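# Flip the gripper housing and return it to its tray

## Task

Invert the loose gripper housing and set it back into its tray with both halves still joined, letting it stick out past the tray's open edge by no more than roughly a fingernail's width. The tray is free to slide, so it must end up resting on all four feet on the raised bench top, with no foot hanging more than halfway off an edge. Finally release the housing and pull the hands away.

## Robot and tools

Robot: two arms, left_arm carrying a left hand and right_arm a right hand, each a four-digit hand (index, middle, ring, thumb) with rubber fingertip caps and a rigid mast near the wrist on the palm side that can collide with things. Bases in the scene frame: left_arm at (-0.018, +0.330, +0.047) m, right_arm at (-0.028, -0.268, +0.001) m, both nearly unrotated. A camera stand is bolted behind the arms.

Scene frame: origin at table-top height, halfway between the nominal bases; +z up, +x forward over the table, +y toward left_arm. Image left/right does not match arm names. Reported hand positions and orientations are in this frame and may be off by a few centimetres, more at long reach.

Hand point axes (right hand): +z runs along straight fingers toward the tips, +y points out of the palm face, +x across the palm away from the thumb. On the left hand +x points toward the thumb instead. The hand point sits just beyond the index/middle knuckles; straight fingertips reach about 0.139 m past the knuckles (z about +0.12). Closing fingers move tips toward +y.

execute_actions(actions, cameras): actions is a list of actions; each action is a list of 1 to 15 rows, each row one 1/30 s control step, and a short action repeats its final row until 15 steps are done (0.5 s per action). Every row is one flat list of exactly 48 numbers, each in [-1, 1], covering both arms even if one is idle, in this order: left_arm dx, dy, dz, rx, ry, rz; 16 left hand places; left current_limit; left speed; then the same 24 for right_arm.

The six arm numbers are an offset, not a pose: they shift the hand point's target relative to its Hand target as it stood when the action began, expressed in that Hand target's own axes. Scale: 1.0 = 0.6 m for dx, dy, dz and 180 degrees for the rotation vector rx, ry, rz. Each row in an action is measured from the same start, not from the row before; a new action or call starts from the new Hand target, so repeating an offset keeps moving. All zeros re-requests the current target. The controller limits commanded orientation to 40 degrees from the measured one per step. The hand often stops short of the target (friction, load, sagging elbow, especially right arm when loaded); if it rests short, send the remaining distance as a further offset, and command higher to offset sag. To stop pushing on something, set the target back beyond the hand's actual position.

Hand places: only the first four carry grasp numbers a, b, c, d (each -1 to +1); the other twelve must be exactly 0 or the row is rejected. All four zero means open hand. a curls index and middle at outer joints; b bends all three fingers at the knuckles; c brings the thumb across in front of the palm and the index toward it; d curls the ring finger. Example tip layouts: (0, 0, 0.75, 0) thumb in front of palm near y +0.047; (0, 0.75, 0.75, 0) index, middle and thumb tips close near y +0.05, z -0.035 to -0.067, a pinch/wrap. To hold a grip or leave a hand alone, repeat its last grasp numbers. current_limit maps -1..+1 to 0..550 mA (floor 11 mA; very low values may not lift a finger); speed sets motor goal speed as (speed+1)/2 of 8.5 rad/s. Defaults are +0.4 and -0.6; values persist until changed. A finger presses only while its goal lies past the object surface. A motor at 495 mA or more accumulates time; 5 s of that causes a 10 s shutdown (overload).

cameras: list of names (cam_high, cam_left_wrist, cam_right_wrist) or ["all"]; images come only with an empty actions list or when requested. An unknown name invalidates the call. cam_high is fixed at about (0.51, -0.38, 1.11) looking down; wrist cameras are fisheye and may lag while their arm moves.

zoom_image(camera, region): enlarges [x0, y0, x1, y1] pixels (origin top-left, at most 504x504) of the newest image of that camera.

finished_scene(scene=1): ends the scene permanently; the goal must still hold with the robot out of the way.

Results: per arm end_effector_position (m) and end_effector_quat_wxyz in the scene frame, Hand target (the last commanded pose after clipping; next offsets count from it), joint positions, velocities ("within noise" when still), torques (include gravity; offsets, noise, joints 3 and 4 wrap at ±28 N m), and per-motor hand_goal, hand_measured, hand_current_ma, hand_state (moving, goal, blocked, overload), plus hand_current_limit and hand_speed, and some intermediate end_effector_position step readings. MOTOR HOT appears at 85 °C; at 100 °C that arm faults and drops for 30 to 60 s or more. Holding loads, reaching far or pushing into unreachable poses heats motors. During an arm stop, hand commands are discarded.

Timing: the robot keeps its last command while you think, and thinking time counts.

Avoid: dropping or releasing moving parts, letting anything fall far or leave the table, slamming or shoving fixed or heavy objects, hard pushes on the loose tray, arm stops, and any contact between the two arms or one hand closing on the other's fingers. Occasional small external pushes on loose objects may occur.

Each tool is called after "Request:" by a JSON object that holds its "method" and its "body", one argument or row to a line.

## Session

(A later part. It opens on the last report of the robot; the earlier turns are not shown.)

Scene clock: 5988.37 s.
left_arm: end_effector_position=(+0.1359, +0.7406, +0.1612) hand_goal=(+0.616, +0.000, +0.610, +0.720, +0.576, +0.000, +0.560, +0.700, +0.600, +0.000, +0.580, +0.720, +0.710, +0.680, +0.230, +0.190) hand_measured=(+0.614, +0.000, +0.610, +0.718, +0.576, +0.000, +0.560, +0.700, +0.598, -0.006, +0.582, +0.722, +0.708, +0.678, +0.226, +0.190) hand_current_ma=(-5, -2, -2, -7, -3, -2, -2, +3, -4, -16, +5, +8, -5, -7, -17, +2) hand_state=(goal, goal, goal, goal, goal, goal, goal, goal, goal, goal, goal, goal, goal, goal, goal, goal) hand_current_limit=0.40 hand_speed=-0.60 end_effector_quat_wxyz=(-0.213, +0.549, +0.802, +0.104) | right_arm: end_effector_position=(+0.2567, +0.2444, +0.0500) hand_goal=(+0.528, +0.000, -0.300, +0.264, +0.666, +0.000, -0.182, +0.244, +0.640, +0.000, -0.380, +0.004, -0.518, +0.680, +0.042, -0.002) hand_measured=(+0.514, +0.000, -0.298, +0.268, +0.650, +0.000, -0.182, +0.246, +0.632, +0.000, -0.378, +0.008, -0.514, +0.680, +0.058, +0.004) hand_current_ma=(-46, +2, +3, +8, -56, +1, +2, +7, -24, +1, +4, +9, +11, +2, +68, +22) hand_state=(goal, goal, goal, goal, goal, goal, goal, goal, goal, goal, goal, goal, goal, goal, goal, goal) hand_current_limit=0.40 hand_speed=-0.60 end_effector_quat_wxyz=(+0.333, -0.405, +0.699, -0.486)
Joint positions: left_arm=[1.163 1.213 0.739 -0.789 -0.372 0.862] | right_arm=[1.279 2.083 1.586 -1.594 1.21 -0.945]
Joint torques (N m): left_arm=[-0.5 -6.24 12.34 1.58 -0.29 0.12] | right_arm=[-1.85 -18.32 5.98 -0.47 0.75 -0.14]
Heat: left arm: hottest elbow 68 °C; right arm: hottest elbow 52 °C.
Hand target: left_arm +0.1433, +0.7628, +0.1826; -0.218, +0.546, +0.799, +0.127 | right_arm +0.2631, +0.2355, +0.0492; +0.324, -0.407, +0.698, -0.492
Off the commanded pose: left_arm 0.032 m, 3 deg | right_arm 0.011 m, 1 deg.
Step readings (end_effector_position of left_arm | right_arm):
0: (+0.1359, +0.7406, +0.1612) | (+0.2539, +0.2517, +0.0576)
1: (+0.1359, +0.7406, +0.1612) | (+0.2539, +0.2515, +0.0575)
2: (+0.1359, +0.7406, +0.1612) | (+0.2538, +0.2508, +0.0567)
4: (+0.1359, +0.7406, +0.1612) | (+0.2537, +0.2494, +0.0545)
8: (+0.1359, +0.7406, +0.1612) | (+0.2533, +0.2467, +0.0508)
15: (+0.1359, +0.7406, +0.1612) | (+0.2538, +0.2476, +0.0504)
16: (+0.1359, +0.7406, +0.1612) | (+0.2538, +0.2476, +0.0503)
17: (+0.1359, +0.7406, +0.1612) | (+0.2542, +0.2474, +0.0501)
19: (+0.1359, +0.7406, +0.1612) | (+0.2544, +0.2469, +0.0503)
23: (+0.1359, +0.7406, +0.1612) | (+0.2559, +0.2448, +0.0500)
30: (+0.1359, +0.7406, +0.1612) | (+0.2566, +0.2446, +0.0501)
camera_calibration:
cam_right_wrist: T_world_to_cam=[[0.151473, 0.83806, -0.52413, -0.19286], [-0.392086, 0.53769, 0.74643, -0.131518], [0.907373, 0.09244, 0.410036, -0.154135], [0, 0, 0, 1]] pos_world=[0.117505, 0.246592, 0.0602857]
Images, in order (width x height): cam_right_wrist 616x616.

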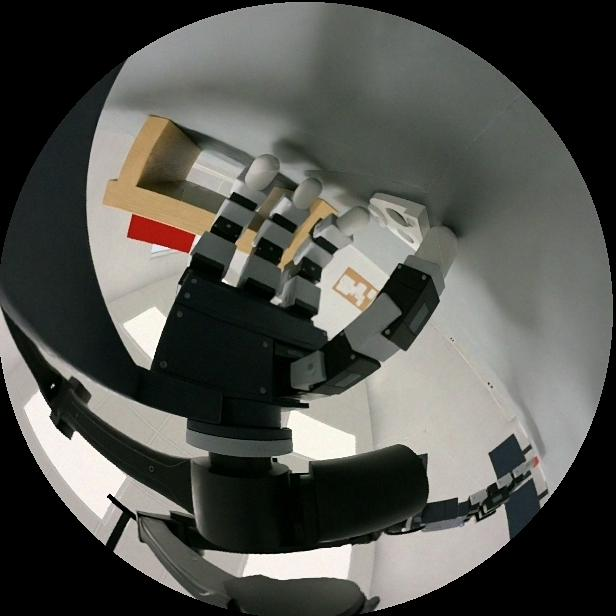

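Request:
{"method": "execute_actions", "body": {
  "actions": [
    [[0,0,0,0,0,0,0,0.1,0,0,0,0,0,0,0,0,0,0,0,0,0,0,0.4,-0.6,0.006,-0.0178,0.0116,0,0,0,0.47,0.05,0.75,0.6,0,0,0,0,0,0,0,0,0,0,0,0,0.4,-0.6]],
    [[0,0,0,0,0,0,0,0.1,0,0,0,0,0,0,0,0,0,0,0,0,0,0,0.4,-0.6,0.0065,-0.005,0.0147,0,0,0,0.47,0.05,0.75,0.6,0,0,0,0,0,0,0,0,0,0,0,0,0.4,-0.6]]
  ],
  "cameras": ["cam_right_wrist"]
}}

Request:
{"method": "zoom_image", "body": {
  "camera": "cam_right_wrist",
  "region": [340, 80, 520, 260]
}}

Scene clock: 5995.77 s.
left_arm: end_effector_position=(+0.1359, +0.7406, +0.1612) hand_goal=(+0.616, +0.000, +0.610, +0.720, +0.576, +0.000, +0.560, +0.700, +0.600, +0.000, +0.580, +0.720, +0.710, +0.680, +0.230, +0.190) hand_measured=(+0.614, +0.000, +0.610, +0.718, +0.576, +0.000, +0.560, +0.700, +0.598, -0.006, +0.582, +0.722, +0.708, +0.678, +0.226, +0.190) hand_current_ma=(-5, -2, -2, -7, -3, -2, -2, +3, -4, -16, +5, +8, -5, -7, -17, +2) hand_state=(goal, goal, goal, goal, goal, goal, goal, goal, goal, goal, goal, goal, goal, goal, goal, goal) hand_current_limit=0.40 hand_speed=-0.60 end_effector_quat_wxyz=(-0.213, +0.549, +0.802, +0.104) | right_arm: end_effector_position=(+0.2725, +0.2242, +0.0510) hand_goal=(+0.528, +0.000, -0.300, +0.264, +0.666, +0.000, -0.182, +0.244, +0.640, +0.000, -0.380, +0.004, -0.518, +0.680, +0.042, -0.002) hand_measured=(+0.514, +0.000, -0.298, +0.268, +0.650, +0.000, -0.182, +0.246, +0.632, +0.000, -0.378, +0.008, -0.510, +0.682, +0.056, +0.004) hand_current_ma=(-46, +2, +3, +8, -56, +1, +2, +7, -24, +1, +4, +9, +26, +3, +63, +24) hand_state=(goal, goal, goal, goal, goal, goal, goal, goal, goal, goal, goal, goal, goal, goal, goal, goal) hand_current_limit=0.40 hand_speed=-0.60 end_effector_quat_wxyz=(+0.326, -0.408, +0.697, -0.492)
Joint positions: left_arm=[1.163 1.213 0.739 -0.789 -0.372 0.862] | right_arm=[1.242 2.042 1.526 -1.514 1.225 -1.03]
Joint torques (N m): left_arm=[-0.56 -6.95 12.46 1.57 -0.29 0.17] | right_arm=[-1.73 -18.49 6.35 -0.36 0.77 -0.11]
Heat: left arm: hottest elbow 68 °C; right arm: hottest elbow 52 °C.
Hand target: left_arm +0.1433, +0.7628, +0.1826; -0.218, +0.546, +0.799, +0.127 | right_arm +0.2764, +0.2196, +0.0572; +0.324, -0.407, +0.698, -0.492
Off the commanded pose: left_arm 0.032 m, 3 deg | right_arm 0.009 m, 0 deg.
Step readings (end_effector_position of left_arm | right_arm):
0: (+0.1359, +0.7406, +0.1612) | (+0.2567, +0.2443, +0.0501)
1: (+0.1359, +0.7406, +0.1612) | (+0.2567, +0.2444, +0.0502)
2: (+0.1359, +0.7406, +0.1612) | (+0.2570, +0.2442, +0.0502)
4: (+0.1359, +0.7406, +0.1612) | (+0.2578, +0.2423, +0.0507)
8: (+0.1359, +0.7406, +0.1612) | (+0.2624, +0.2354, +0.0509)
15: (+0.1359, +0.7406, +0.1612) | (+0.2674, +0.2311, +0.0511)
16: (+0.1359, +0.7406, +0.1612) | (+0.2674, +0.2309, +0.0509)
17: (+0.1359, +0.7406, +0.1612) | (+0.2676, +0.2311, +0.0509)
19: (+0.1359, +0.7406, +0.1612) | (+0.2677, +0.2303, +0.0511)
23: (+0.1359, +0.7406, +0.1612) | (+0.2700, +0.2265, +0.0510)
30: (+0.1359, +0.7406, +0.1612) | (+0.2726, +0.2242, +0.0509)
camera_calibration:
cam_right_wrist: T_world_to_cam=[[0.151932, 0.827916, -0.539881, -0.174951], [-0.384944, 0.552658, 0.73918, -0.120096], [0.910349, 0.0955188, 0.402668, -0.16824], [0, 0, 0, 1]] pos_world=[0.133508, 0.227287, 0.0620644]
Images, in order (width x height): cam_right_wrist 616x616.

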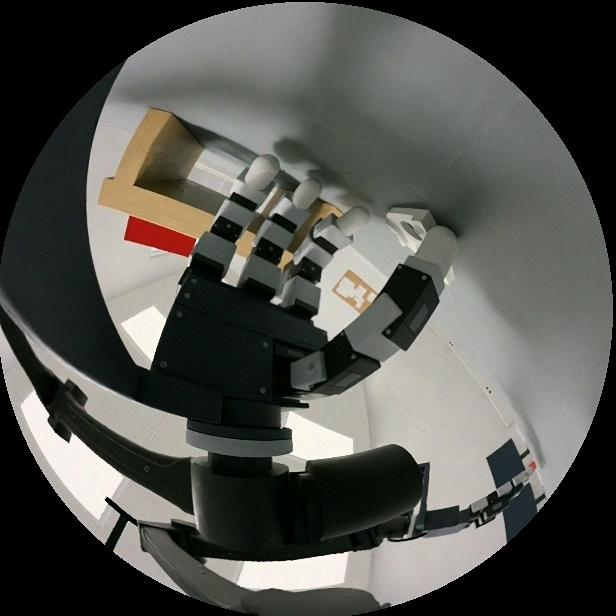

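Scaled by 2.800 from the camera's 616x616 image, which has a finer 880x880 frame.

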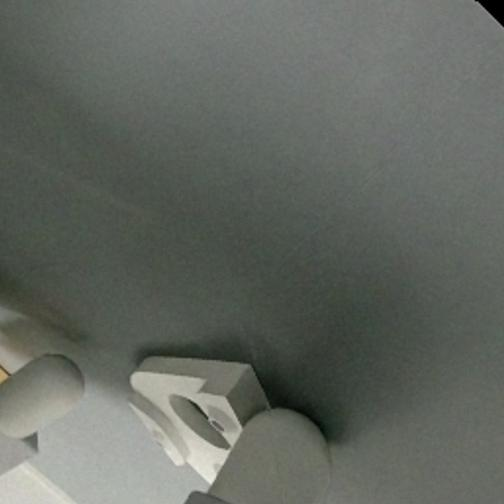

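Request:
{"method": "execute_actions", "body": {
  "actions": [
    [[0,0,0,0,0,0,0,0.1,0,0,0,0,0,0,0,0,0,0,0,0,0,0,0.4,-0.6,-0.0092,-0.0425,-0.03,0,0,0,0.47,0.05,0.75,0.6,0,0,0,0,0,0,0,0,0,0,0,0,0.4,-0.6]],
    [[0,0,0,0,0,0,0,0.1,0,0,0,0,0,0,0,0,0,0,0,0,0,0,0.4,-0.6,-0.0026,-0.0475,-0.0153,0,0,0,0.47,0.05,0.75,0.6,0,0,0,0,0,0,0,0,0,0,0,0,0.4,-0.6]],
    [[0,0,0,0,0,0,0,0.1,0,0,0,0,0,0,0,0,0,0,0,0,0,0,0.4,-0.6,-0.0026,-0.0475,-0.0153,0,0,0,0.47,0.05,0.75,0.6,0,0,0,0,0,0,0,0,0,0,0,0,0.4,-0.6]]
  ],
  "cameras": ["cam_right_wrist","cam_high"]
}}

Request:
{"method": "zoom_image", "body": {
  "camera": "cam_right_wrist",
  "region": [340, 80, 520, 260]
}}

Scene clock: 6004.27 s.
left_arm: end_effector_position=(+0.1359, +0.7406, +0.1612) hand_goal=(+0.616, +0.000, +0.610, +0.720, +0.576, +0.000, +0.560, +0.700, +0.600, +0.000, +0.580, +0.720, +0.710, +0.680, +0.230, +0.190) hand_measured=(+0.614, +0.000, +0.610, +0.718, +0.576, +0.000, +0.560, +0.700, +0.598, -0.006, +0.582, +0.722, +0.708, +0.678, +0.226, +0.190) hand_current_ma=(-5, -2, -2, -7, -3, -2, -2, +3, -4, -16, +5, +8, -5, -7, -17, +2) hand_state=(goal, goal, goal, goal, goal, goal, goal, goal, goal, goal, goal, goal, goal, goal, goal, goal) hand_current_limit=0.40 hand_speed=-0.60 end_effector_quat_wxyz=(-0.213, +0.549, +0.802, +0.104) | right_arm: end_effector_position=(+0.2687, +0.2157, +0.1264) hand_goal=(+0.528, +0.000, -0.300, +0.264, +0.666, +0.000, -0.182, +0.244, +0.640, +0.000, -0.380, +0.004, -0.518, +0.680, +0.042, -0.002) hand_measured=(+0.514, +0.000, -0.298, +0.268, +0.650, +0.000, -0.182, +0.246, +0.632, +0.000, -0.378, +0.008, -0.516, +0.682, +0.044, +0.000) hand_current_ma=(-46, +2, +3, +8, -56, +1, +2, +7, -24, +1, +4, +9, +4, +3, +8, +8) hand_state=(goal, goal, goal, goal, goal, goal, goal, goal, goal, goal, goal, goal, goal, goal, goal, goal) hand_current_limit=0.40 hand_speed=-0.60 end_effector_quat_wxyz=(+0.317, -0.418, +0.692, -0.495)
Joint positions: left_arm=[1.163 1.213 0.739 -0.789 -0.372 0.862] | right_arm=[1.242 1.939 1.582 -1.669 1.22 -1.063]
Joint torques (N m): left_arm=[-0.44 -5.95 12.4 1.58 -0.26 0.18] | right_arm=[-0.79 -17.38 10.81 -1.2 0.73 0]
Heat: left arm: hottest elbow 68 °C; right arm: hottest elbow 51 °C.
Hand target: left_arm +0.1433, +0.7628, +0.1826; -0.218, +0.546, +0.799, +0.127 | right_arm +0.2699, +0.2275, +0.1471; +0.325, -0.407, +0.698, -0.492
Off the commanded pose: left_arm 0.032 m, 3 deg | right_arm 0.024 m, 2 deg.
joint sent to its limit (right arm) — joint 4 (wrist pitch), lower limit. The joint targets still meet the commanded pose.
Step readings (end_effector_position of left_arm | right_arm):
0: (+0.1359, +0.7406, +0.1612) | (+0.2725, +0.2243, +0.0509)
1: (+0.1359, +0.7406, +0.1612) | (+0.2725, +0.2243, +0.0509)
2: (+0.1359, +0.7406, +0.1612) | (+0.2724, +0.2238, +0.0514)
4: (+0.1359, +0.7406, +0.1612) | (+0.2712, +0.2202, +0.0527)
8: (+0.1359, +0.7406, +0.1612) | (+0.2689, +0.2134, +0.0573)
15: (+0.1359, +0.7406, +0.1612) | (+0.2679, +0.2101, +0.0626)
16: (+0.1359, +0.7406, +0.1612) | (+0.2679, +0.2101, +0.0629)
17: (+0.1359, +0.7406, +0.1612) | (+0.2676, +0.2095, +0.0635)
19: (+0.1359, +0.7406, +0.1612) | (+0.2672, +0.2083, +0.0666)
23: (+0.1359, +0.7406, +0.1612) | (+0.2675, +0.2092, +0.0810)
30: (+0.1359, +0.7406, +0.1612) | (+0.2689, +0.2137, +0.0984)
31: (+0.1359, +0.7406, +0.1612) | (+0.2689, +0.2138, +0.0987)
32: (+0.1359, +0.7406, +0.1612) | (+0.2689, +0.2136, +0.0989)
34: (+0.1359, +0.7406, +0.1612) | (+0.2686, +0.2131, +0.1000)
38: (+0.1359, +0.7406, +0.1612) | (+0.2680, +0.2124, +0.1098)
45: (+0.1359, +0.7406, +0.1612) | (+0.2688, +0.2157, +0.1261)
camera_calibration:
cam_right_wrist: T_world_to_cam=[[0.136469, 0.816487, -0.561004, -0.117302], [-0.377358, 0.566452, 0.73262, -0.176871], [0.915957, 0.111719, 0.385411, -0.197095], [0, 0, 0, 1]] pos_world=[0.129795, 0.217984, 0.139735]
Images, in order (width x height): cam_high 672x504, cam_right_wrist 616x616.

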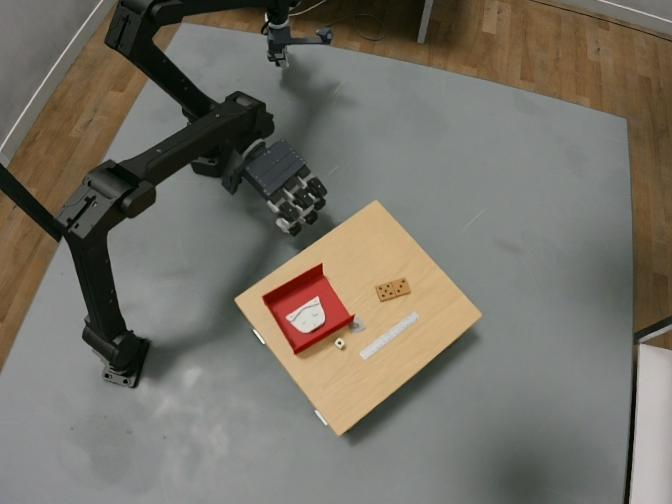

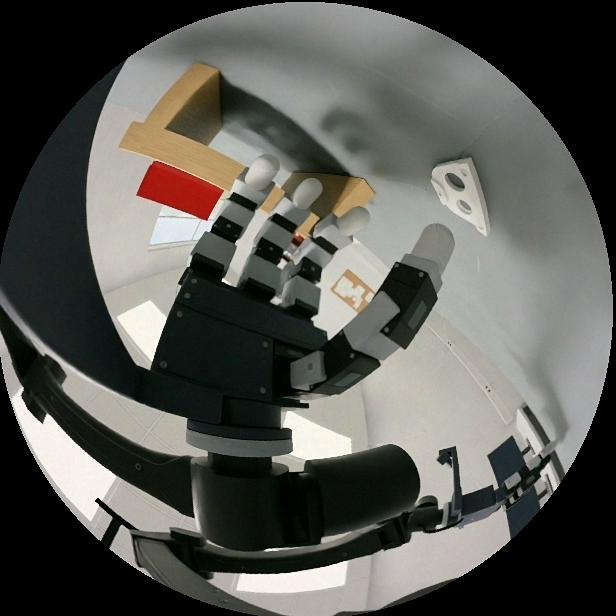

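Scaled by 2.800 from the camera's 616x616 image, which has a finer 880x880 frame.

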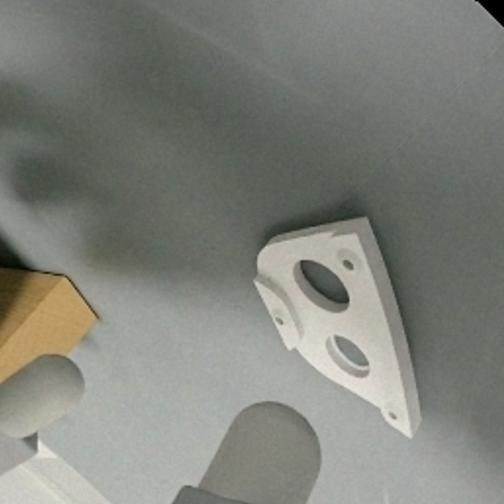

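Request:
{"method": "execute_actions", "body": {
  "actions": [
    [[0,0,0,0,0,0,0,0.1,0,0,0,0,0,0,0,0,0,0,0,0,0,0,0.4,-0.6,-0.0315,0.0019,-0.0005,0,0,0,0.47,0.05,0.75,0.6,0,0,0,0,0,0,0,0,0,0,0,0,0.4,-0.6]],
    [[0,0,0,0,0,0,0,0.1,0,0,0,0,0,0,0,0,0,0,0,0,0,0,0.4,-0.6,-0.0315,0.0019,-0.0005,0,0,0,0.47,0.05,0.75,0.6,0,0,0,0,0,0,0,0,0,0,0,0,0.4,-0.6]],
    [[0,0,0,0,0,0,0,0.1,0,0,0,0,0,0,0,0,0,0,0,0,0,0,0.4,-0.6,0.0035,0.0634,0.0204,0,0,0,0.47,0.05,0.75,0.6,0,0,0,0,0,0,0,0,0,0,0,0,0.4,-0.6]],
    [[0,0,0,0,0,0,0,0.1,0,0,0,0,0,0,0,0,0,0,0,0,0,0,0.4,-0.6,0.001,0.018,0.0058,0,0,0,0.47,0.05,0.75,0.6,0,0,0,0,0,0,0,0,0,0,0,0,0.4,-0.6]]
  ],
  "cameras": ["cam_right_wrist","cam_high"]
}}

Request:
{"method": "zoom_image", "body": {
  "camera": "cam_right_wrist",
  "region": [340, 80, 520, 260]
}}

Scene clock: 6026.23 s.
left_arm: end_effector_position=(+0.1359, +0.7406, +0.1612) hand_goal=(+0.616, +0.000, +0.610, +0.720, +0.576, +0.000, +0.560, +0.700, +0.600, +0.000, +0.580, +0.720, +0.710, +0.680, +0.230, +0.190) hand_measured=(+0.614, +0.000, +0.610, +0.718, +0.576, +0.000, +0.560, +0.700, +0.598, -0.006, +0.582, +0.722, +0.708, +0.678, +0.226, +0.190) hand_current_ma=(-5, -2, -2, -7, -3, -2, -2, +3, -4, -16, +5, +8, -5, -7, -17, +2) hand_state=(goal, goal, goal, goal, goal, goal, goal, goal, goal, goal, goal, goal, goal, goal, goal, goal) hand_current_limit=0.40 hand_speed=-0.60 end_effector_quat_wxyz=(-0.213, +0.549, +0.802, +0.104) | right_arm: end_effector_position=(+0.2817, +0.2546, +0.0996) hand_goal=(+0.528, +0.000, -0.300, +0.264, +0.666, +0.000, -0.182, +0.244, +0.640, +0.000, -0.380, +0.004, -0.518, +0.680, +0.042, -0.002) hand_measured=(+0.514, +0.000, -0.298, +0.268, +0.650, +0.000, -0.182, +0.246, +0.632, +0.000, -0.378, +0.008, -0.518, +0.682, +0.044, +0.000) hand_current_ma=(-46, +2, +3, +8, -56, +1, +2, +7, -24, +1, +4, +9, +1, +3, +7, +8) hand_state=(goal, goal, goal, goal, goal, goal, goal, goal, goal, goal, goal, goal, goal, goal, goal, goal) hand_current_limit=0.40 hand_speed=-0.60 end_effector_quat_wxyz=(+0.322, -0.413, +0.694, -0.494)
Joint positions: left_arm=[1.163 1.213 0.739 -0.789 -0.372 0.862] | right_arm=[1.241 2.066 1.709 -1.673 1.224 -1.046]
Joint torques (N m): left_arm=[-1.26 -6.24 12.44 1.47 -0.26 0.15] | right_arm=[-1.2 -16.56 9.48 -0.7 0.71 0.2]
Heat: left arm: hottest elbow 68 °C; right arm: hottest elbow 54 °C.
Hand target: left_arm +0.1433, +0.7628, +0.1826; -0.218, +0.546, +0.799, +0.127 | right_arm +0.2863, +0.2617, +0.0958; +0.325, -0.407, +0.698, -0.492
Off the commanded pose: left_arm 0.032 m, 3 deg | right_arm 0.009 m, 1 deg.
Step readings (end_effector_position of left_arm | right_arm):
0: (+0.1359, +0.7406, +0.1612) | (+0.2686, +0.2157, +0.1264)
1: (+0.1359, +0.7406, +0.1612) | (+0.2686, +0.2157, +0.1264)
2: (+0.1359, +0.7406, +0.1612) | (+0.2688, +0.2162, +0.1271)
4: (+0.1359, +0.7406, +0.1612) | (+0.2697, +0.2196, +0.1306)
8: (+0.1359, +0.7406, +0.1612) | (+0.2728, +0.2300, +0.1421)
15: (+0.1359, +0.7406, +0.1612) | (+0.2740, +0.2340, +0.1459)
16: (+0.1359, +0.7406, +0.1612) | (+0.2740, +0.2340, +0.1454)
17: (+0.1359, +0.7406, +0.1612) | (+0.2742, +0.2348, +0.1446)
19: (+0.1359, +0.7406, +0.1612) | (+0.2755, +0.2396, +0.1438)
23: (+0.1359, +0.7406, +0.1612) | (+0.2785, +0.2492, +0.1419)
30: (+0.1359, +0.7406, +0.1612) | (+0.2790, +0.2506, +0.1401)
31: (+0.1359, +0.7406, +0.1612) | (+0.2790, +0.2507, +0.1400)
32: (+0.1359, +0.7406, +0.1612) | (+0.2791, +0.2508, +0.1394)
34: (+0.1359, +0.7406, +0.1612) | (+0.2796, +0.2516, +0.1359)
38: (+0.1359, +0.7406, +0.1612) | (+0.2805, +0.2530, +0.1189)
45: (+0.1359, +0.7406, +0.1612) | (+0.2809, +0.2534, +0.0998)
46: (+0.1359, +0.7406, +0.1612) | (+0.2810, +0.2535, +0.0999)
47: (+0.1359, +0.7406, +0.1612) | (+0.2811, +0.2536, +0.0999)
49: (+0.1359, +0.7406, +0.1612) | (+0.2812, +0.2539, +0.1000)
53: (+0.1359, +0.7406, +0.1612) | (+0.2815, +0.2543, +0.0995)
60: (+0.1359, +0.7406, +0.1612) | (+0.2817, +0.2546, +0.0996)
camera_calibration:
cam_right_wrist: T_world_to_cam=[[0.144996, 0.82169, -0.551181, -0.170561], [-0.382356, 0.560325, 0.734738, -0.171633], [0.912568, 0.104214, 0.395424, -0.201186], [0, 0, 0, 1]] pos_world=[0.142702, 0.257285, 0.111649]
Images, in order (width x height): cam_high 672x504, cam_right_wrist 616x616.

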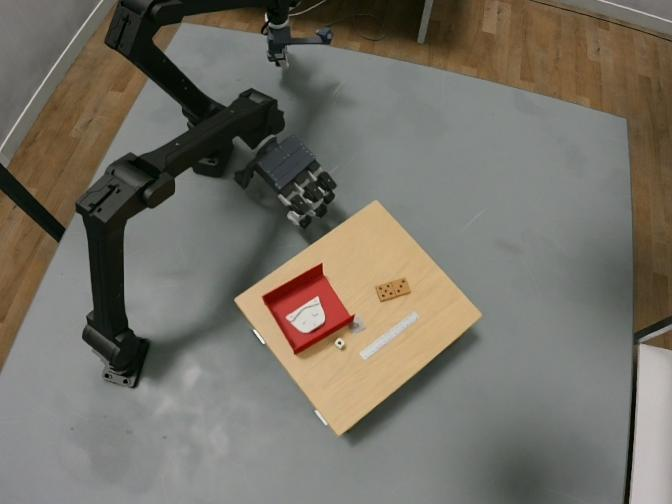

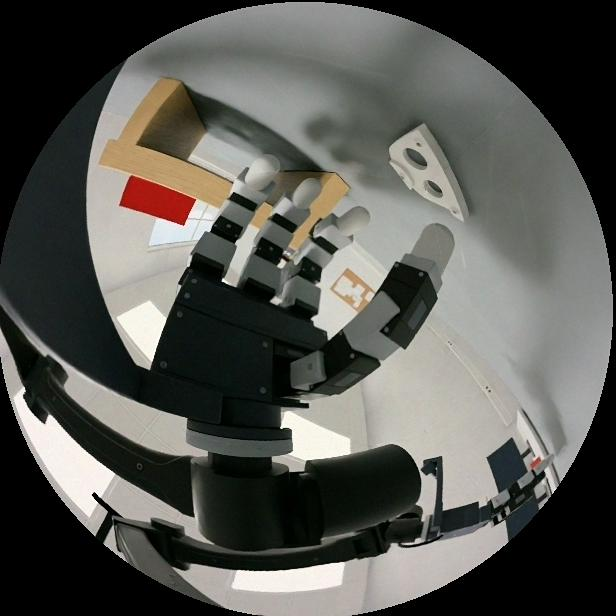

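Scaled by 2.800 from the camera's 616x616 image, which has a finer 880x880 frame.

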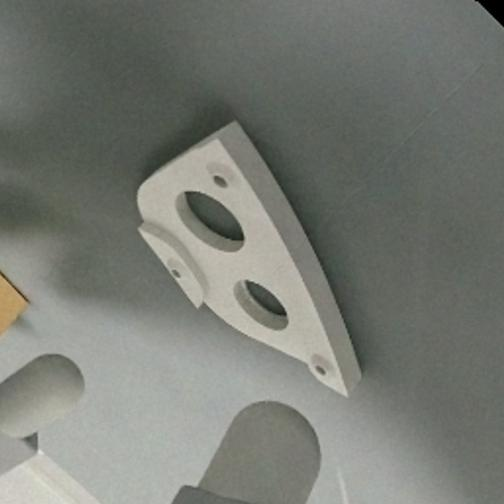

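Request:
{"method": "execute_actions", "body": {
  "actions": [
    [[0,0,0,0,0,0,0,0.1,0,0,0,0,0,0,0,0,0,0,0,0,0,0,0.4,-0.6,0.0019,0.0316,0.0187,0,0,0,0.47,0.05,0.75,0.6,0,0,0,0,0,0,0,0,0,0,0,0,0.4,-0.6]],
    [[0,0,0,0,0,0,0,0.1,0,0,0,0,0,0,0,0,0,0,0,0,0,0,0.4,-0.6,0.0019,0.0341,0.011,0,0,0,0.47,0.05,0.75,0.6,0,0,0,0,0,0,0,0,0,0,0,0,0.4,-0.6]],
    [[0,0,0,0,0,0,0,0.1,0,0,0,0,0,0,0,0,0,0,0,0,0,0,0.4,-0.6,0,0,0,0,0,0,0.47,0.05,0.75,0.6,0,0,0,0,0,0,0,0,0,0,0,0,0.4,-0.6]]
  ],
  "cameras": ["cam_right_wrist"]
}}

Request:
{"method": "zoom_image", "body": {
  "camera": "cam_right_wrist",
  "region": [340, 80, 520, 260]
}}

Scene clock: 6038.93 s.
left_arm: end_effector_position=(+0.1359, +0.7406, +0.1612) hand_goal=(+0.616, +0.000, +0.610, +0.720, +0.576, +0.000, +0.560, +0.700, +0.600, +0.000, +0.580, +0.720, +0.710, +0.680, +0.230, +0.190) hand_measured=(+0.614, +0.000, +0.610, +0.718, +0.576, +0.000, +0.560, +0.700, +0.598, -0.006, +0.582, +0.722, +0.708, +0.678, +0.226, +0.190) hand_current_ma=(-5, -2, -2, -7, -3, -2, -2, +3, -4, -16, +5, +8, -5, -7, -17, +2) hand_state=(goal, goal, goal, goal, goal, goal, goal, goal, goal, goal, goal, goal, goal, goal, goal, goal) hand_current_limit=0.40 hand_speed=-0.60 end_effector_quat_wxyz=(-0.213, +0.549, +0.802, +0.104) | right_arm: end_effector_position=(+0.2870, +0.2613, +0.0617) hand_goal=(+0.528, +0.000, -0.300, +0.264, +0.666, +0.000, -0.182, +0.244, +0.640, +0.000, -0.380, +0.004, -0.518, +0.680, +0.042, -0.002) hand_measured=(+0.514, +0.000, -0.298, +0.268, +0.650, +0.000, -0.182, +0.246, +0.632, +0.000, -0.378, +0.008, -0.518, +0.682, +0.044, +0.000) hand_current_ma=(-46, +2, +3, +8, -56, +1, +2, +7, -24, +1, +4, +9, +1, +3, +7, +8) hand_state=(goal, goal, goal, goal, goal, goal, goal, goal, goal, goal, goal, goal, goal, goal, goal, goal) hand_current_limit=0.40 hand_speed=-0.60 end_effector_quat_wxyz=(+0.330, -0.405, +0.700, -0.487)
Joint positions: left_arm=[1.163 1.213 0.739 -0.789 -0.372 0.862] | right_arm=[1.236 2.113 1.681 -1.57 1.226 -1.047]
Joint torques (N m): left_arm=[-0.56 -6.83 12.41 1.51 -0.31 0.16] | right_arm=[-1.03 -17.38 7.43 -0.38 0.76 0.02]
Heat: left arm: hottest elbow 68 °C; right arm: hottest elbow 53 °C.
Hand target: left_arm +0.1433, +0.7628, +0.1826; -0.218, +0.546, +0.799, +0.127 | right_arm +0.2906, +0.2594, +0.0528; +0.324, -0.407, +0.698, -0.492
Off the commanded pose: left_arm 0.032 m, 3 deg | right_arm 0.010 m, 1 deg.
Step readings (end_effector_position of left_arm | right_arm):
0: (+0.1359, +0.7406, +0.1612) | (+0.2817, +0.2547, +0.0996)
1: (+0.1359, +0.7406, +0.1612) | (+0.2817, +0.2547, +0.0996)
2: (+0.1359, +0.7406, +0.1612) | (+0.2819, +0.2553, +0.0993)
4: (+0.1359, +0.7406, +0.1612) | (+0.2833, +0.2582, +0.0980)
8: (+0.1359, +0.7406, +0.1612) | (+0.2855, +0.2622, +0.0925)
15: (+0.1359, +0.7406, +0.1612) | (+0.2867, +0.2614, +0.0853)
16: (+0.1359, +0.7406, +0.1612) | (+0.2868, +0.2616, +0.0850)
17: (+0.1359, +0.7406, +0.1612) | (+0.2869, +0.2619, +0.0845)
19: (+0.1359, +0.7406, +0.1612) | (+0.2873, +0.2628, +0.0822)
23: (+0.1359, +0.7406, +0.1612) | (+0.2872, +0.2624, +0.0730)
30: (+0.1359, +0.7406, +0.1612) | (+0.2870, +0.2612, +0.0617)
31: (+0.1359, +0.7406, +0.1612) | (+0.2870, +0.2612, +0.0617)
32: (+0.1359, +0.7406, +0.1612) | (+0.2870, +0.2612, +0.0617)
34: (+0.1359, +0.7406, +0.1612) | (+0.2870, +0.2613, +0.0617)
38: (+0.1359, +0.7406, +0.1612) | (+0.2870, +0.2613, +0.0617)
45: (+0.1359, +0.7406, +0.1612) | (+0.2870, +0.2613, +0.0617)
camera_calibration:
cam_right_wrist: T_world_to_cam=[[0.153331, 0.835291, -0.527994, -0.205055], [-0.387122, 0.54238, 0.745628, -0.139947], [0.90919, 0.0900701, 0.406524, -0.187688], [0, 0, 0, 1]] pos_world=[0.147909, 0.26409, 0.0723803]
Images, in order (width x height): cam_right_wrist 616x616.

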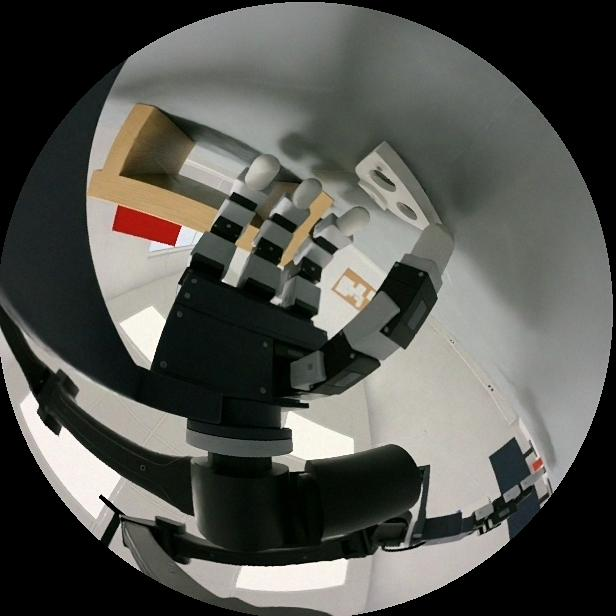

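Scaled by 2.800 from the camera's 616x616 image, which has a finer 880x880 frame.

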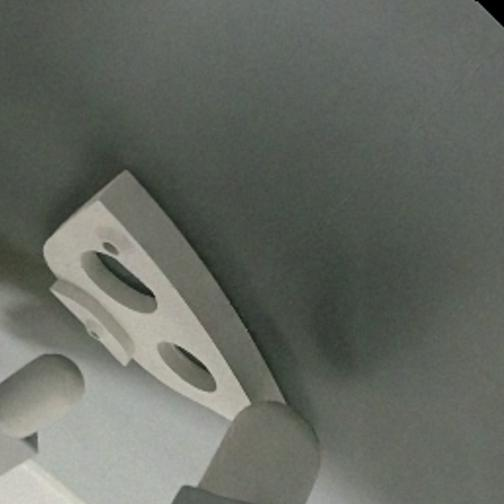

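Request:
{"method": "execute_actions", "body": {
  "actions": [
    [[0,0,0,0,0,0,0,0.1,0,0,0,0,0,0,0,0,0,0,0,0,0,0,0.4,-0.6,0.004,0.009,0.0018,0,0,0,0.47,0.15,0.75,0.6,0,0,0,0,0,0,0,0,0,0,0,0,0.4,-0.6]],
    [[0,0,0,0,0,0,0,0.1,0,0,0,0,0,0,0,0,0,0,0,0,0,0,0.4,-0.6,0,0,0,0,0,0,0.47,0.2,0.75,0.6,0,0,0,0,0,0,0,0,0,0,0,0,0.4,-0.6]],
    [[0,0,0,0,0,0,0,0.1,0,0,0,0,0,0,0,0,0,0,0,0,0,0,0.4,-0.6,0,0,0,0,0,0,0.47,0.26,0.76,0.6,0,0,0,0,0,0,0,0,0,0,0,0,0.4,-0.6]]
  ],
  "cameras": ["cam_right_wrist"]
}}

Request:
{"method": "zoom_image", "body": {
  "camera": "cam_right_wrist",
  "region": [320, 80, 500, 260]
}}

Scene clock: 6055.23 s.
left_arm: end_effector_position=(+0.1359, +0.7406, +0.1612) hand_goal=(+0.616, +0.000, +0.610, +0.720, +0.576, +0.000, +0.560, +0.700, +0.600, +0.000, +0.580, +0.720, +0.710, +0.680, +0.230, +0.190) hand_measured=(+0.614, +0.000, +0.610, +0.718, +0.576, +0.000, +0.560, +0.700, +0.598, -0.006, +0.582, +0.722, +0.708, +0.678, +0.226, +0.190) hand_current_ma=(-5, -2, -2, -7, -3, -2, -2, +3, -4, -16, +5, +8, -5, -7, -17, +2) hand_state=(goal, goal, goal, goal, goal, goal, goal, goal, goal, goal, goal, goal, goal, goal, goal, goal) hand_current_limit=0.40 hand_speed=-0.60 end_effector_quat_wxyz=(-0.213, +0.549, +0.802, +0.104) | right_arm: end_effector_position=(+0.2879, +0.2597, +0.0588) hand_goal=(+0.240, +0.000, -0.242, +0.306, +0.298, +0.000, -0.224, +0.246, +0.328, +0.000, -0.380, +0.046, -0.534, +0.680, +0.040, +0.038) hand_measured=(+0.268, +0.000, -0.240, +0.304, +0.296, +0.000, -0.220, +0.246, +0.326, +0.000, -0.378, +0.044, -0.532, +0.682, +0.046, +0.040) hand_current_ma=(+100, +2, +6, -6, -7, +1, +8, +2, -7, +1, +4, -7, +3, +3, +21, +5) hand_state=(blocked, goal, goal, goal, goal, goal, goal, goal, goal, goal, goal, goal, goal, goal, goal, goal) hand_current_limit=0.40 hand_speed=-0.60 end_effector_quat_wxyz=(+0.331, -0.404, +0.699, -0.488)
Joint positions: left_arm=[1.163 1.213 0.739 -0.789 -0.372 0.862] | right_arm=[1.235 2.113 1.672 -1.559 1.229 -1.046]
Joint torques (N m): left_arm=[-0.91 -7.41 12.46 1.47 -0.3 0.14] | right_arm=[-1.32 -17.2 7.2 -0.39 0.62 0.05]
Heat: left arm: hottest elbow 68 °C; right arm: hottest elbow 52 °C.
Hand target: left_arm +0.1433, +0.7628, +0.1826; -0.218, +0.546, +0.799, +0.127 | right_arm +0.2891, +0.2578, +0.0472; +0.325, -0.407, +0.698, -0.492
Off the commanded pose: left_arm 0.032 m, 3 deg | right_arm 0.012 m, 1 deg.
Step readings (end_effector_position of left_arm | right_arm):
0: (+0.1359, +0.7406, +0.1612) | (+0.2870, +0.2613, +0.0617)
1: (+0.1359, +0.7406, +0.1612) | (+0.2870, +0.2613, +0.0617)
2: (+0.1359, +0.7406, +0.1612) | (+0.2872, +0.2614, +0.0617)
4: (+0.1359, +0.7406, +0.1612) | (+0.2873, +0.2618, +0.0614)
8: (+0.1359, +0.7406, +0.1612) | (+0.2868, +0.2605, +0.0592)
15: (+0.1359, +0.7406, +0.1612) | (+0.2867, +0.2600, +0.0584)
16: (+0.1359, +0.7406, +0.1612) | (+0.2867, +0.2601, +0.0584)
17: (+0.1359, +0.7406, +0.1612) | (+0.2867, +0.2601, +0.0584)
19: (+0.1359, +0.7406, +0.1612) | (+0.2867, +0.2601, +0.0584)
23: (+0.1359, +0.7406, +0.1612) | (+0.2867, +0.2601, +0.0584)
30: (+0.1359, +0.7406, +0.1612) | (+0.2867, +0.2601, +0.0584)
31: (+0.1359, +0.7406, +0.1612) | (+0.2867, +0.2601, +0.0584)
32: (+0.1359, +0.7406, +0.1612) | (+0.2868, +0.2601, +0.0585)
34: (+0.1359, +0.7406, +0.1612) | (+0.2874, +0.2599, +0.0587)
38: (+0.1359, +0.7406, +0.1612) | (+0.2879, +0.2597, +0.0588)
45: (+0.1359, +0.7406, +0.1612) | (+0.2879, +0.2597, +0.0588)
camera_calibration:
cam_right_wrist: T_world_to_cam=[[0.155428, 0.835677, -0.52677, -0.206179], [-0.389755, 0.541868, 0.744628, -0.135731], [0.907708, 0.0895754, 0.40993, -0.186916], [0, 0, 0, 1]] pos_world=[0.14881, 0.26259, 0.0690823]
Images, in order (width x height): cam_right_wrist 616x616.

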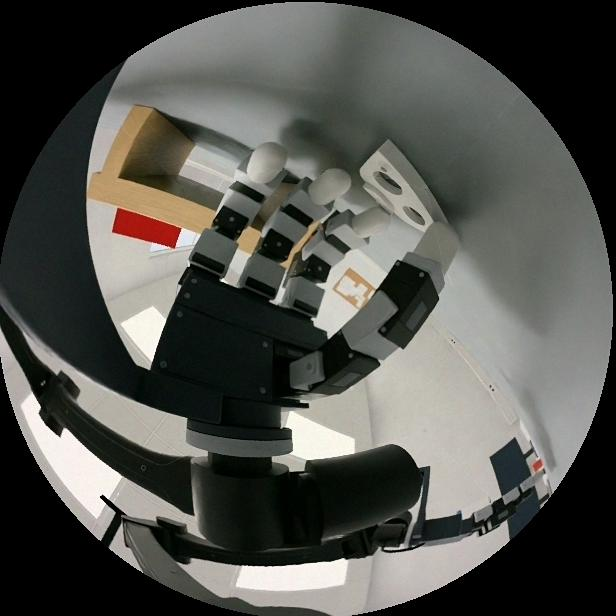

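Scaled by 2.800 from the camera's 616x616 image, which has a finer 880x880 frame.

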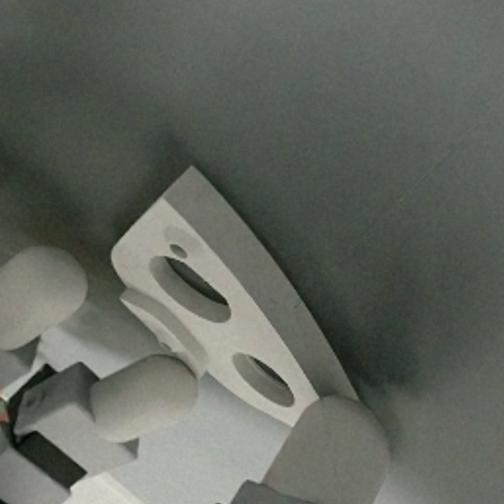

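Request:
{"method": "execute_actions", "body": {
  "actions": [
    [[0,0,0,0,0,0,0,0.1,0,0,0,0,0,0,0,0,0,0,0,0,0,0,0.4,-0.6,0,0,0,0,0,0,0.47,0.29,0.76,0.6,0,0,0,0,0,0,0,0,0,0,0,0,0.4,-0.6]],
    [[0,0,0,0,0,0,0,0.1,0,0,0,0,0,0,0,0,0,0,0,0,0,0,0.4,-0.6,0,0,0,0,0,0,0.47,0.33,0.76,0.6,0,0,0,0,0,0,0,0,0,0,0,0,0.4,-0.6]]
  ],
  "cameras": ["all"]
}}

Scene clock: 6080.13 s.
left_arm: end_effector_position=(+0.1359, +0.7406, +0.1612) hand_goal=(+0.616, +0.000, +0.610, +0.720, +0.576, +0.000, +0.560, +0.700, +0.600, +0.000, +0.580, +0.720, +0.710, +0.680, +0.230, +0.190) hand_measured=(+0.614, +0.000, +0.610, +0.718, +0.576, +0.000, +0.560, +0.700, +0.598, -0.006, +0.582, +0.722, +0.708, +0.678, +0.226, +0.190) hand_current_ma=(-5, -2, -2, -7, -3, -2, -2, +3, -4, -16, +5, +8, -5, -7, -17, +2) hand_state=(goal, goal, goal, goal, goal, goal, goal, goal, goal, goal, goal, goal, goal, goal, goal, goal) hand_current_limit=0.40 hand_speed=-0.60 end_effector_quat_wxyz=(-0.213, +0.549, +0.802, +0.104) | right_arm: end_effector_position=(+0.2892, +0.2588, +0.0587) hand_goal=(+0.146, +0.000, -0.222, +0.320, +0.176, +0.000, -0.238, +0.246, +0.222, +0.000, -0.380, +0.060, -0.534, +0.680, +0.040, +0.052) hand_measured=(+0.144, +0.000, -0.222, +0.316, +0.174, +0.000, -0.234, +0.246, +0.220, +0.000, -0.378, +0.058, -0.536, +0.682, +0.042, +0.054) hand_current_ma=(-6, +2, +1, -10, -3, +1, +11, +2, -4, +1, +4, -7, -2, +3, +7, +7) hand_state=(goal, goal, goal, goal, goal, goal, goal, goal, goal, goal, goal, goal, goal, goal, goal, goal) hand_current_limit=0.40 hand_speed=-0.60 end_effector_quat_wxyz=(+0.330, -0.403, +0.700, -0.488)
Joint positions: left_arm=[1.163 1.213 0.739 -0.789 -0.372 0.862] | right_arm=[1.232 2.113 1.672 -1.559 1.228 -1.046]
Joint torques (N m): left_arm=[-0.62 -6.71 12.42 1.46 -0.29 0.15] | right_arm=[-0.67 -17.38 7.15 -0.27 0.63 0.02]
Heat: left arm: hottest elbow 68 °C; right arm: hottest elbow 51 °C.
Hand target: left_arm +0.1433, +0.7628, +0.1826; -0.218, +0.546, +0.799, +0.127 | right_arm +0.2891, +0.2579, +0.0473; +0.325, -0.407, +0.698, -0.492
Off the commanded pose: left_arm 0.032 m, 3 deg | right_arm 0.011 m, 1 deg.
Step readings (end_effector_position of left_arm | right_arm):
0: (+0.1359, +0.7406, +0.1612) | (+0.2879, +0.2597, +0.0588)
1: (+0.1359, +0.7406, +0.1612) | (+0.2879, +0.2597, +0.0588)
2: (+0.1359, +0.7406, +0.1612) | (+0.2882, +0.2598, +0.0590)
4: (+0.1359, +0.7406, +0.1612) | (+0.2887, +0.2595, +0.0591)
8: (+0.1359, +0.7406, +0.1612) | (+0.2891, +0.2593, +0.0591)
15: (+0.1359, +0.7406, +0.1612) | (+0.2891, +0.2593, +0.0591)
16: (+0.1359, +0.7406, +0.1612) | (+0.2891, +0.2593, +0.0591)
17: (+0.1359, +0.7406, +0.1612) | (+0.2893, +0.2593, +0.0594)
19: (+0.1359, +0.7406, +0.1612) | (+0.2901, +0.2590, +0.0595)
23: (+0.1359, +0.7406, +0.1612) | (+0.2895, +0.2589, +0.0590)
30: (+0.1359, +0.7406, +0.1612) | (+0.2892, +0.2588, +0.0587)
camera_calibration:
cam_left_wrist: T_world_to_cam=[[-0.365867, -0.895705, -0.252691, 0.716422], [-0.395071, -0.0963605, 0.913583, -0.0742737], [-0.842651, 0.434081, -0.318612, -0.0330072], [0, 0, 0, 1]] pos_world=[0.204958, 0.648874, 0.238372]
cam_right_wrist: T_world_to_cam=[[0.157566, 0.835345, -0.52666, -0.206341], [-0.387647, 0.542834, 0.745024, -0.135528], [0.908242, 0.0867677, 0.409351, -0.187326], [0, 0, 0, 1]] pos_world=[0.150113, 0.262189, 0.0689824]

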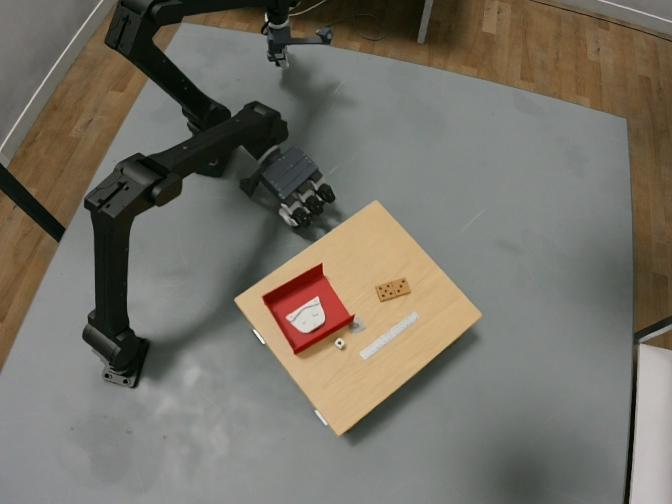

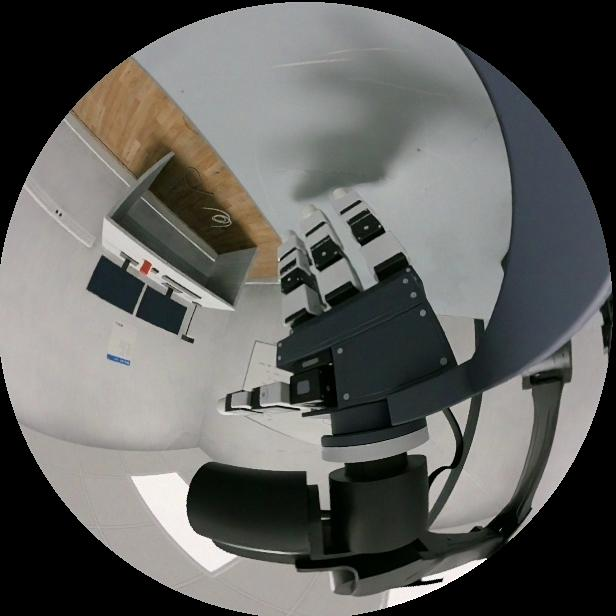

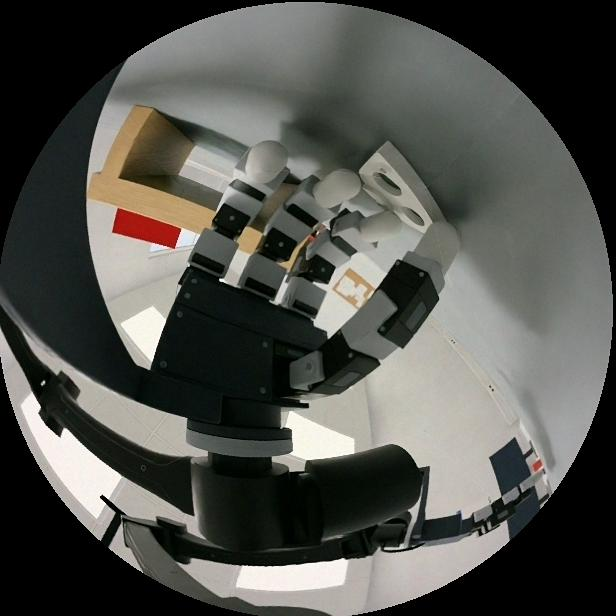

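Request:
{"method": "zoom_image", "body": {
  "camera": "cam_right_wrist",
  "region": [280, 100, 500, 320]
}}

Request:
{"method": "zoom_image", "body": {
  "camera": "cam_high",
  "region": [230, 140, 370, 245]
}}

Scaled by 2.291 from the camera's 616x616 image, which has a finer 880x880 frame.

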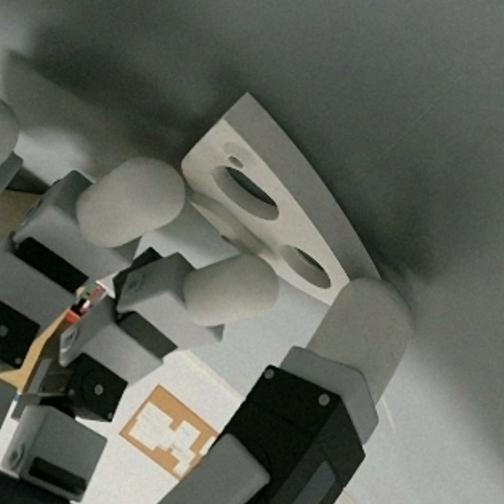

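Scaled by 3.600 from the camera's 672x504 image, which has a finer 960x720 frame.

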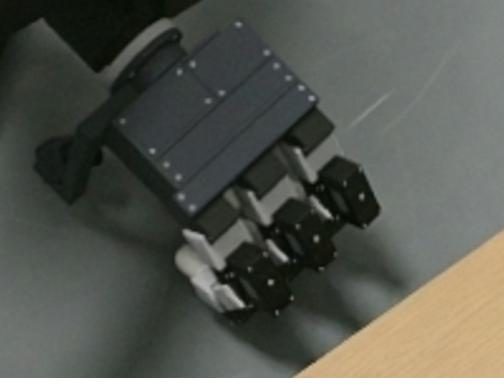

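Request:
{"method": "execute_actions", "body": {
  "actions": [
    [[0,0,0,0,0,0,0,0.1,0,0,0,0,0,0,0,0,0,0,0,0,0,0,0.4,-0.6,0,0,0,0,0,0,0.47,0.36,0.76,0.6,0,0,0,0,0,0,0,0,0,0,0,0,0.4,-0.6]]
  ]
}}

Scene clock: 6112.57 s.
left_arm: end_effector_position=(+0.1359, +0.7406, +0.1612) hand_goal=(+0.616, +0.000, +0.610, +0.720, +0.576, +0.000, +0.560, +0.700, +0.600, +0.000, +0.580, +0.720, +0.710, +0.680, +0.230, +0.190) hand_measured=(+0.614, +0.000, +0.610, +0.718, +0.576, +0.000, +0.560, +0.700, +0.598, -0.006, +0.582, +0.722, +0.708, +0.678, +0.226, +0.190) hand_current_ma=(-5, -2, -2, -7, -3, -2, -2, +3, -4, -16, +5, +8, -5, -7, -17, +2) hand_state=(goal, goal, goal, goal, goal, goal, goal, goal, goal, goal, goal, goal, goal, goal, goal, goal) hand_current_limit=0.40 hand_speed=-0.60 end_effector_quat_wxyz=(-0.213, +0.549, +0.802, +0.104) | right_arm: end_effector_position=(+0.2891, +0.2588, +0.0586) hand_goal=(+0.106, +0.000, -0.212, +0.326, +0.122, +0.000, -0.244, +0.246, +0.178, +0.000, -0.380, +0.066, -0.534, +0.680, +0.040, +0.058) hand_measured=(+0.106, +0.000, -0.214, +0.324, +0.122, +0.000, -0.240, +0.246, +0.178, +0.000, -0.378, +0.064, -0.536, +0.682, +0.042, +0.056) hand_current_ma=(-1, +2, -4, -7, -1, +1, +13, +2, -2, +1, +4, -7, -2, +3, +7, -5) hand_state=(goal, goal, goal, goal, goal, goal, goal, goal, goal, goal, goal, goal, goal, goal, goal, goal) hand_current_limit=0.40 hand_speed=-0.60 end_effector_quat_wxyz=(+0.330, -0.403, +0.700, -0.488)
Joint positions: left_arm=[1.163 1.213 0.739 -0.789 -0.372 0.862] | right_arm=[1.232 2.113 1.672 -1.559 1.228 -1.046]
Joint torques (N m): left_arm=[-0.03 -6.65 12.44 1.58 -0.3 0.13] | right_arm=[-1.03 -17.38 7.24 -0.32 0.62 0.07]
Heat: left arm: hottest elbow 69 °C; right arm: hottest elbow 49 °C.
Hand target: left_arm +0.1433, +0.7628, +0.1826; -0.218, +0.546, +0.799, +0.127 | right_arm +0.2891, +0.2579, +0.0473; +0.325, -0.407, +0.698, -0.492
Off the commanded pose: left_arm 0.032 m, 3 deg | right_arm 0.011 m, 1 deg.
Step readings (end_effector_position of left_arm | right_arm):
0: (+0.1359, +0.7406, +0.1612) | (+0.2892, +0.2588, +0.0587)
1: (+0.1359, +0.7406, +0.1612) | (+0.2892, +0.2588, +0.0587)
2: (+0.1359, +0.7406, +0.1612) | (+0.2892, +0.2588, +0.0587)
4: (+0.1359, +0.7406, +0.1612) | (+0.2891, +0.2588, +0.0586)
8: (+0.1359, +0.7406, +0.1612) | (+0.2891, +0.2588, +0.0586)
15: (+0.1359, +0.7406, +0.1612) | (+0.2891, +0.2588, +0.0586)

Request:
{"method": "execute_actions", "body": {
  "actions": [],
  "cameras": ["cam_right_wrist"]
}}

Request:
{"method": "zoom_image", "body": {
  "camera": "cam_right_wrist",
  "region": [280, 100, 500, 320]
}}

Scene clock: 6120.97 s.
left_arm: end_effector_position=(+0.1359, +0.7406, +0.1612) hand_goal=(+0.616, +0.000, +0.610, +0.720, +0.576, +0.000, +0.560, +0.700, +0.600, +0.000, +0.580, +0.720, +0.710, +0.680, +0.230, +0.190) hand_measured=(+0.614, +0.000, +0.610, +0.718, +0.576, +0.000, +0.560, +0.700, +0.598, -0.006, +0.582, +0.722, +0.708, +0.678, +0.226, +0.190) hand_current_ma=(-5, -2, -2, -7, -3, -2, -2, +3, -4, -16, +5, +8, -5, -7, -17, +2) hand_state=(goal, goal, goal, goal, goal, goal, goal, goal, goal, goal, goal, goal, goal, goal, goal, goal) hand_current_limit=0.40 hand_speed=-0.60 end_effector_quat_wxyz=(-0.213, +0.549, +0.802, +0.104) | right_arm: end_effector_position=(+0.2891, +0.2588, +0.0586) hand_goal=(+0.106, +0.000, -0.212, +0.326, +0.122, +0.000, -0.244, +0.246, +0.178, +0.000, -0.380, +0.066, -0.534, +0.680, +0.040, +0.058) hand_measured=(+0.106, +0.000, -0.214, +0.324, +0.122, +0.000, -0.240, +0.246, +0.178, +0.000, -0.378, +0.064, -0.536, +0.682, +0.042, +0.056) hand_current_ma=(-1, +2, -4, -7, -1, +1, +13, +2, -2, +1, +4, -7, -2, +3, +7, -5) hand_state=(goal, goal, goal, goal, goal, goal, goal, goal, goal, goal, goal, goal, goal, goal, goal, goal) hand_current_limit=0.40 hand_speed=-0.60 end_effector_quat_wxyz=(+0.330, -0.403, +0.700, -0.488)
Joint positions: left_arm=[1.163 1.213 0.739 -0.789 -0.372 0.862] | right_arm=[1.232 2.113 1.672 -1.559 1.228 -1.046]
Joint velocities: within noise
Joint torques (N m): left_arm=[-0.32 -7.12 12.33 1.65 -0.27 0.17] | right_arm=[-0.85 -17.14 7.2 -0.31 0.65 0.06]
Heat: left arm: hottest elbow 69 °C; right arm: hottest elbow 49 °C.
Hand target: left_arm +0.1433, +0.7628, +0.1826; -0.218, +0.546, +0.799, +0.127 | right_arm +0.2891, +0.2579, +0.0473; +0.325, -0.407, +0.698, -0.492
Off the commanded pose: left_arm 0.032 m, 3 deg | right_arm 0.011 m, 1 deg.
camera_calibration:
cam_right_wrist: T_world_to_cam=[[0.157493, 0.835406, -0.526586, -0.206335], [-0.386956, 0.542805, 0.745404, -0.135689], [0.908549, 0.0863698, 0.408754, -0.187136], [0, 0, 0, 1]] pos_world=[0.150013, 0.262189, 0.0689824]
Images, in order (width x height): cam_right_wrist 616x616.

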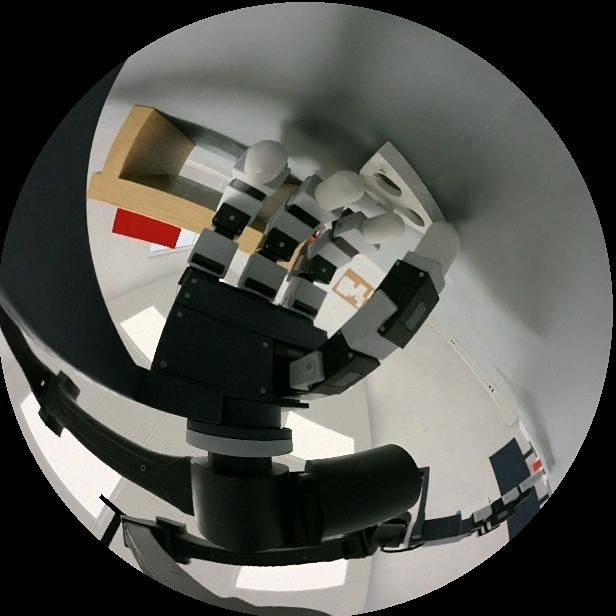

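Scaled by 2.291 from the camera's 616x616 image, which has a finer 880x880 frame.

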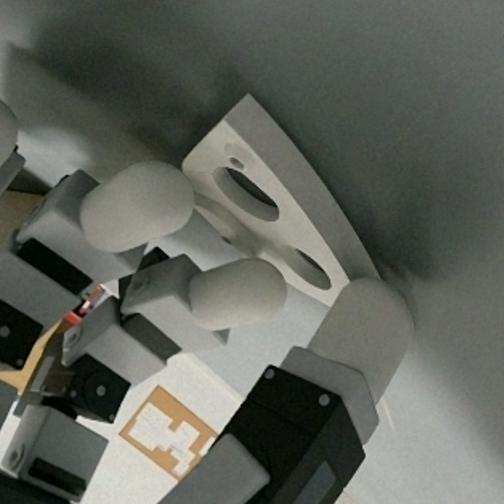

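Request:
{"method": "execute_actions", "body": {
  "actions": [
    [[0,0,0,0,0,0,0,0.1,0,0,0,0,0,0,0,0,0,0,0,0,0,0,0.4,-0.6,0,0,0,0,0,0,0.47,0.05,0.76,0.6,0,0,0,0,0,0,0,0,0,0,0,0,0.4,-0.6]],
    [[0,0,0,0,0,0,0,0.1,0,0,0,0,0,0,0,0,0,0,0,0,0,0,0.4,-0.6,0,0,0,0,0,0,0.40,0.05,0.76,0.6,0,0,0,0,0,0,0,0,0,0,0,0,0.4,-0.6]]
  ],
  "cameras": ["cam_right_wrist"]
}}

Request:
{"method": "zoom_image", "body": {
  "camera": "cam_right_wrist",
  "region": [280, 100, 500, 320]
}}

Scene clock: 6175.40 s.
left_arm: end_effector_position=(+0.1359, +0.7406, +0.1612) hand_goal=(+0.616, +0.000, +0.610, +0.720, +0.576, +0.000, +0.560, +0.700, +0.600, +0.000, +0.580, +0.720, +0.710, +0.680, +0.230, +0.190) hand_measured=(+0.614, +0.000, +0.610, +0.718, +0.576, +0.000, +0.560, +0.700, +0.598, -0.006, +0.582, +0.722, +0.708, +0.678, +0.226, +0.190) hand_current_ma=(-5, -2, -2, -7, -3, -2, -2, +3, -4, -16, +5, +8, -5, -7, -17, +2) hand_state=(goal, goal, goal, goal, goal, goal, goal, goal, goal, goal, goal, goal, goal, goal, goal, goal) hand_current_limit=0.40 hand_speed=-0.60 end_effector_quat_wxyz=(-0.213, +0.549, +0.802, +0.104) | right_arm: end_effector_position=(+0.2890, +0.2588, +0.0585) hand_goal=(+0.516, +0.000, -0.242, +0.330, +0.682, +0.000, -0.070, +0.348, +0.636, +0.000, -0.380, +0.010, -0.542, +0.680, +0.040, +0.006) hand_measured=(+0.508, +0.000, -0.244, +0.328, +0.662, +0.000, -0.074, +0.346, +0.624, +0.000, -0.378, +0.008, -0.540, +0.682, +0.042, +0.004) hand_current_ma=(-23, +2, -7, -7, -67, +1, -12, -7, -40, +1, +4, -4, +4, +3, +7, -5) hand_state=(goal, goal, goal, goal, goal, goal, goal, goal, goal, goal, goal, goal, goal, goal, goal, goal) hand_current_limit=0.40 hand_speed=-0.60 end_effector_quat_wxyz=(+0.330, -0.403, +0.701, -0.488)
Joint positions: left_arm=[1.163 1.213 0.739 -0.789 -0.372 0.862] | right_arm=[1.232 2.113 1.672 -1.559 1.227 -1.046]
Joint torques (N m): left_arm=[-0.38 -7.12 12.55 1.55 -0.28 0.17] | right_arm=[-0.79 -17.2 7.2 -0.25 0.71 0.03]
Heat: left arm: hottest elbow 69 °C; right arm: hottest elbow 48 °C.
Hand target: left_arm +0.1433, +0.7628, +0.1826; -0.218, +0.546, +0.799, +0.127 | right_arm +0.2891, +0.2579, +0.0473; +0.325, -0.407, +0.698, -0.492
Off the commanded pose: left_arm 0.032 m, 3 deg | right_arm 0.011 m, 1 deg.
Step readings (end_effector_position of left_arm | right_arm):
0: (+0.1359, +0.7406, +0.1612) | (+0.2891, +0.2588, +0.0586)
1: (+0.1359, +0.7406, +0.1612) | (+0.2891, +0.2588, +0.0586)
2: (+0.1359, +0.7406, +0.1612) | (+0.2891, +0.2588, +0.0585)
4: (+0.1359, +0.7406, +0.1612) | (+0.2890, +0.2588, +0.0585)
8: (+0.1359, +0.7406, +0.1612) | (+0.2890, +0.2588, +0.0585)
15: (+0.1359, +0.7406, +0.1612) | (+0.2890, +0.2588, +0.0585)
16: (+0.1359, +0.7406, +0.1612) | (+0.2890, +0.2588, +0.0585)
17: (+0.1359, +0.7406, +0.1612) | (+0.2890, +0.2588, +0.0585)
19: (+0.1359, +0.7406, +0.1612) | (+0.2890, +0.2588, +0.0585)
23: (+0.1359, +0.7406, +0.1612) | (+0.2890, +0.2588, +0.0585)
30: (+0.1359, +0.7406, +0.1612) | (+0.2890, +0.2588, +0.0585)
camera_calibration:
cam_right_wrist: T_world_to_cam=[[0.157413, 0.835456, -0.526531, -0.206325], [-0.386227, 0.542792, 0.745792, -0.13586], [0.908873, 0.0859634, 0.408118, -0.186944], [0, 0, 0, 1]] pos_world=[0.149913, 0.262189, 0.0689824]
Images, in order (width x height): cam_right_wrist 616x616.

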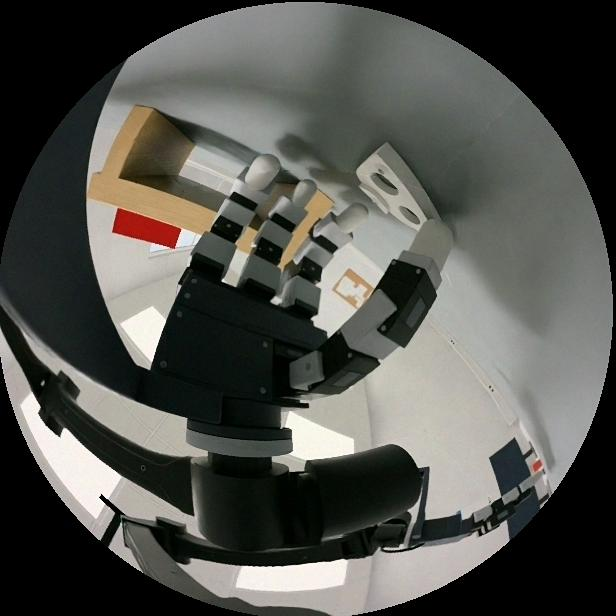

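Scaled by 2.291 from the camera's 616x616 image, which has a finer 880x880 frame.

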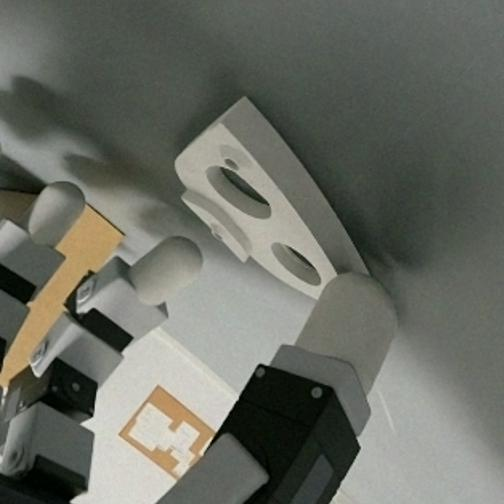

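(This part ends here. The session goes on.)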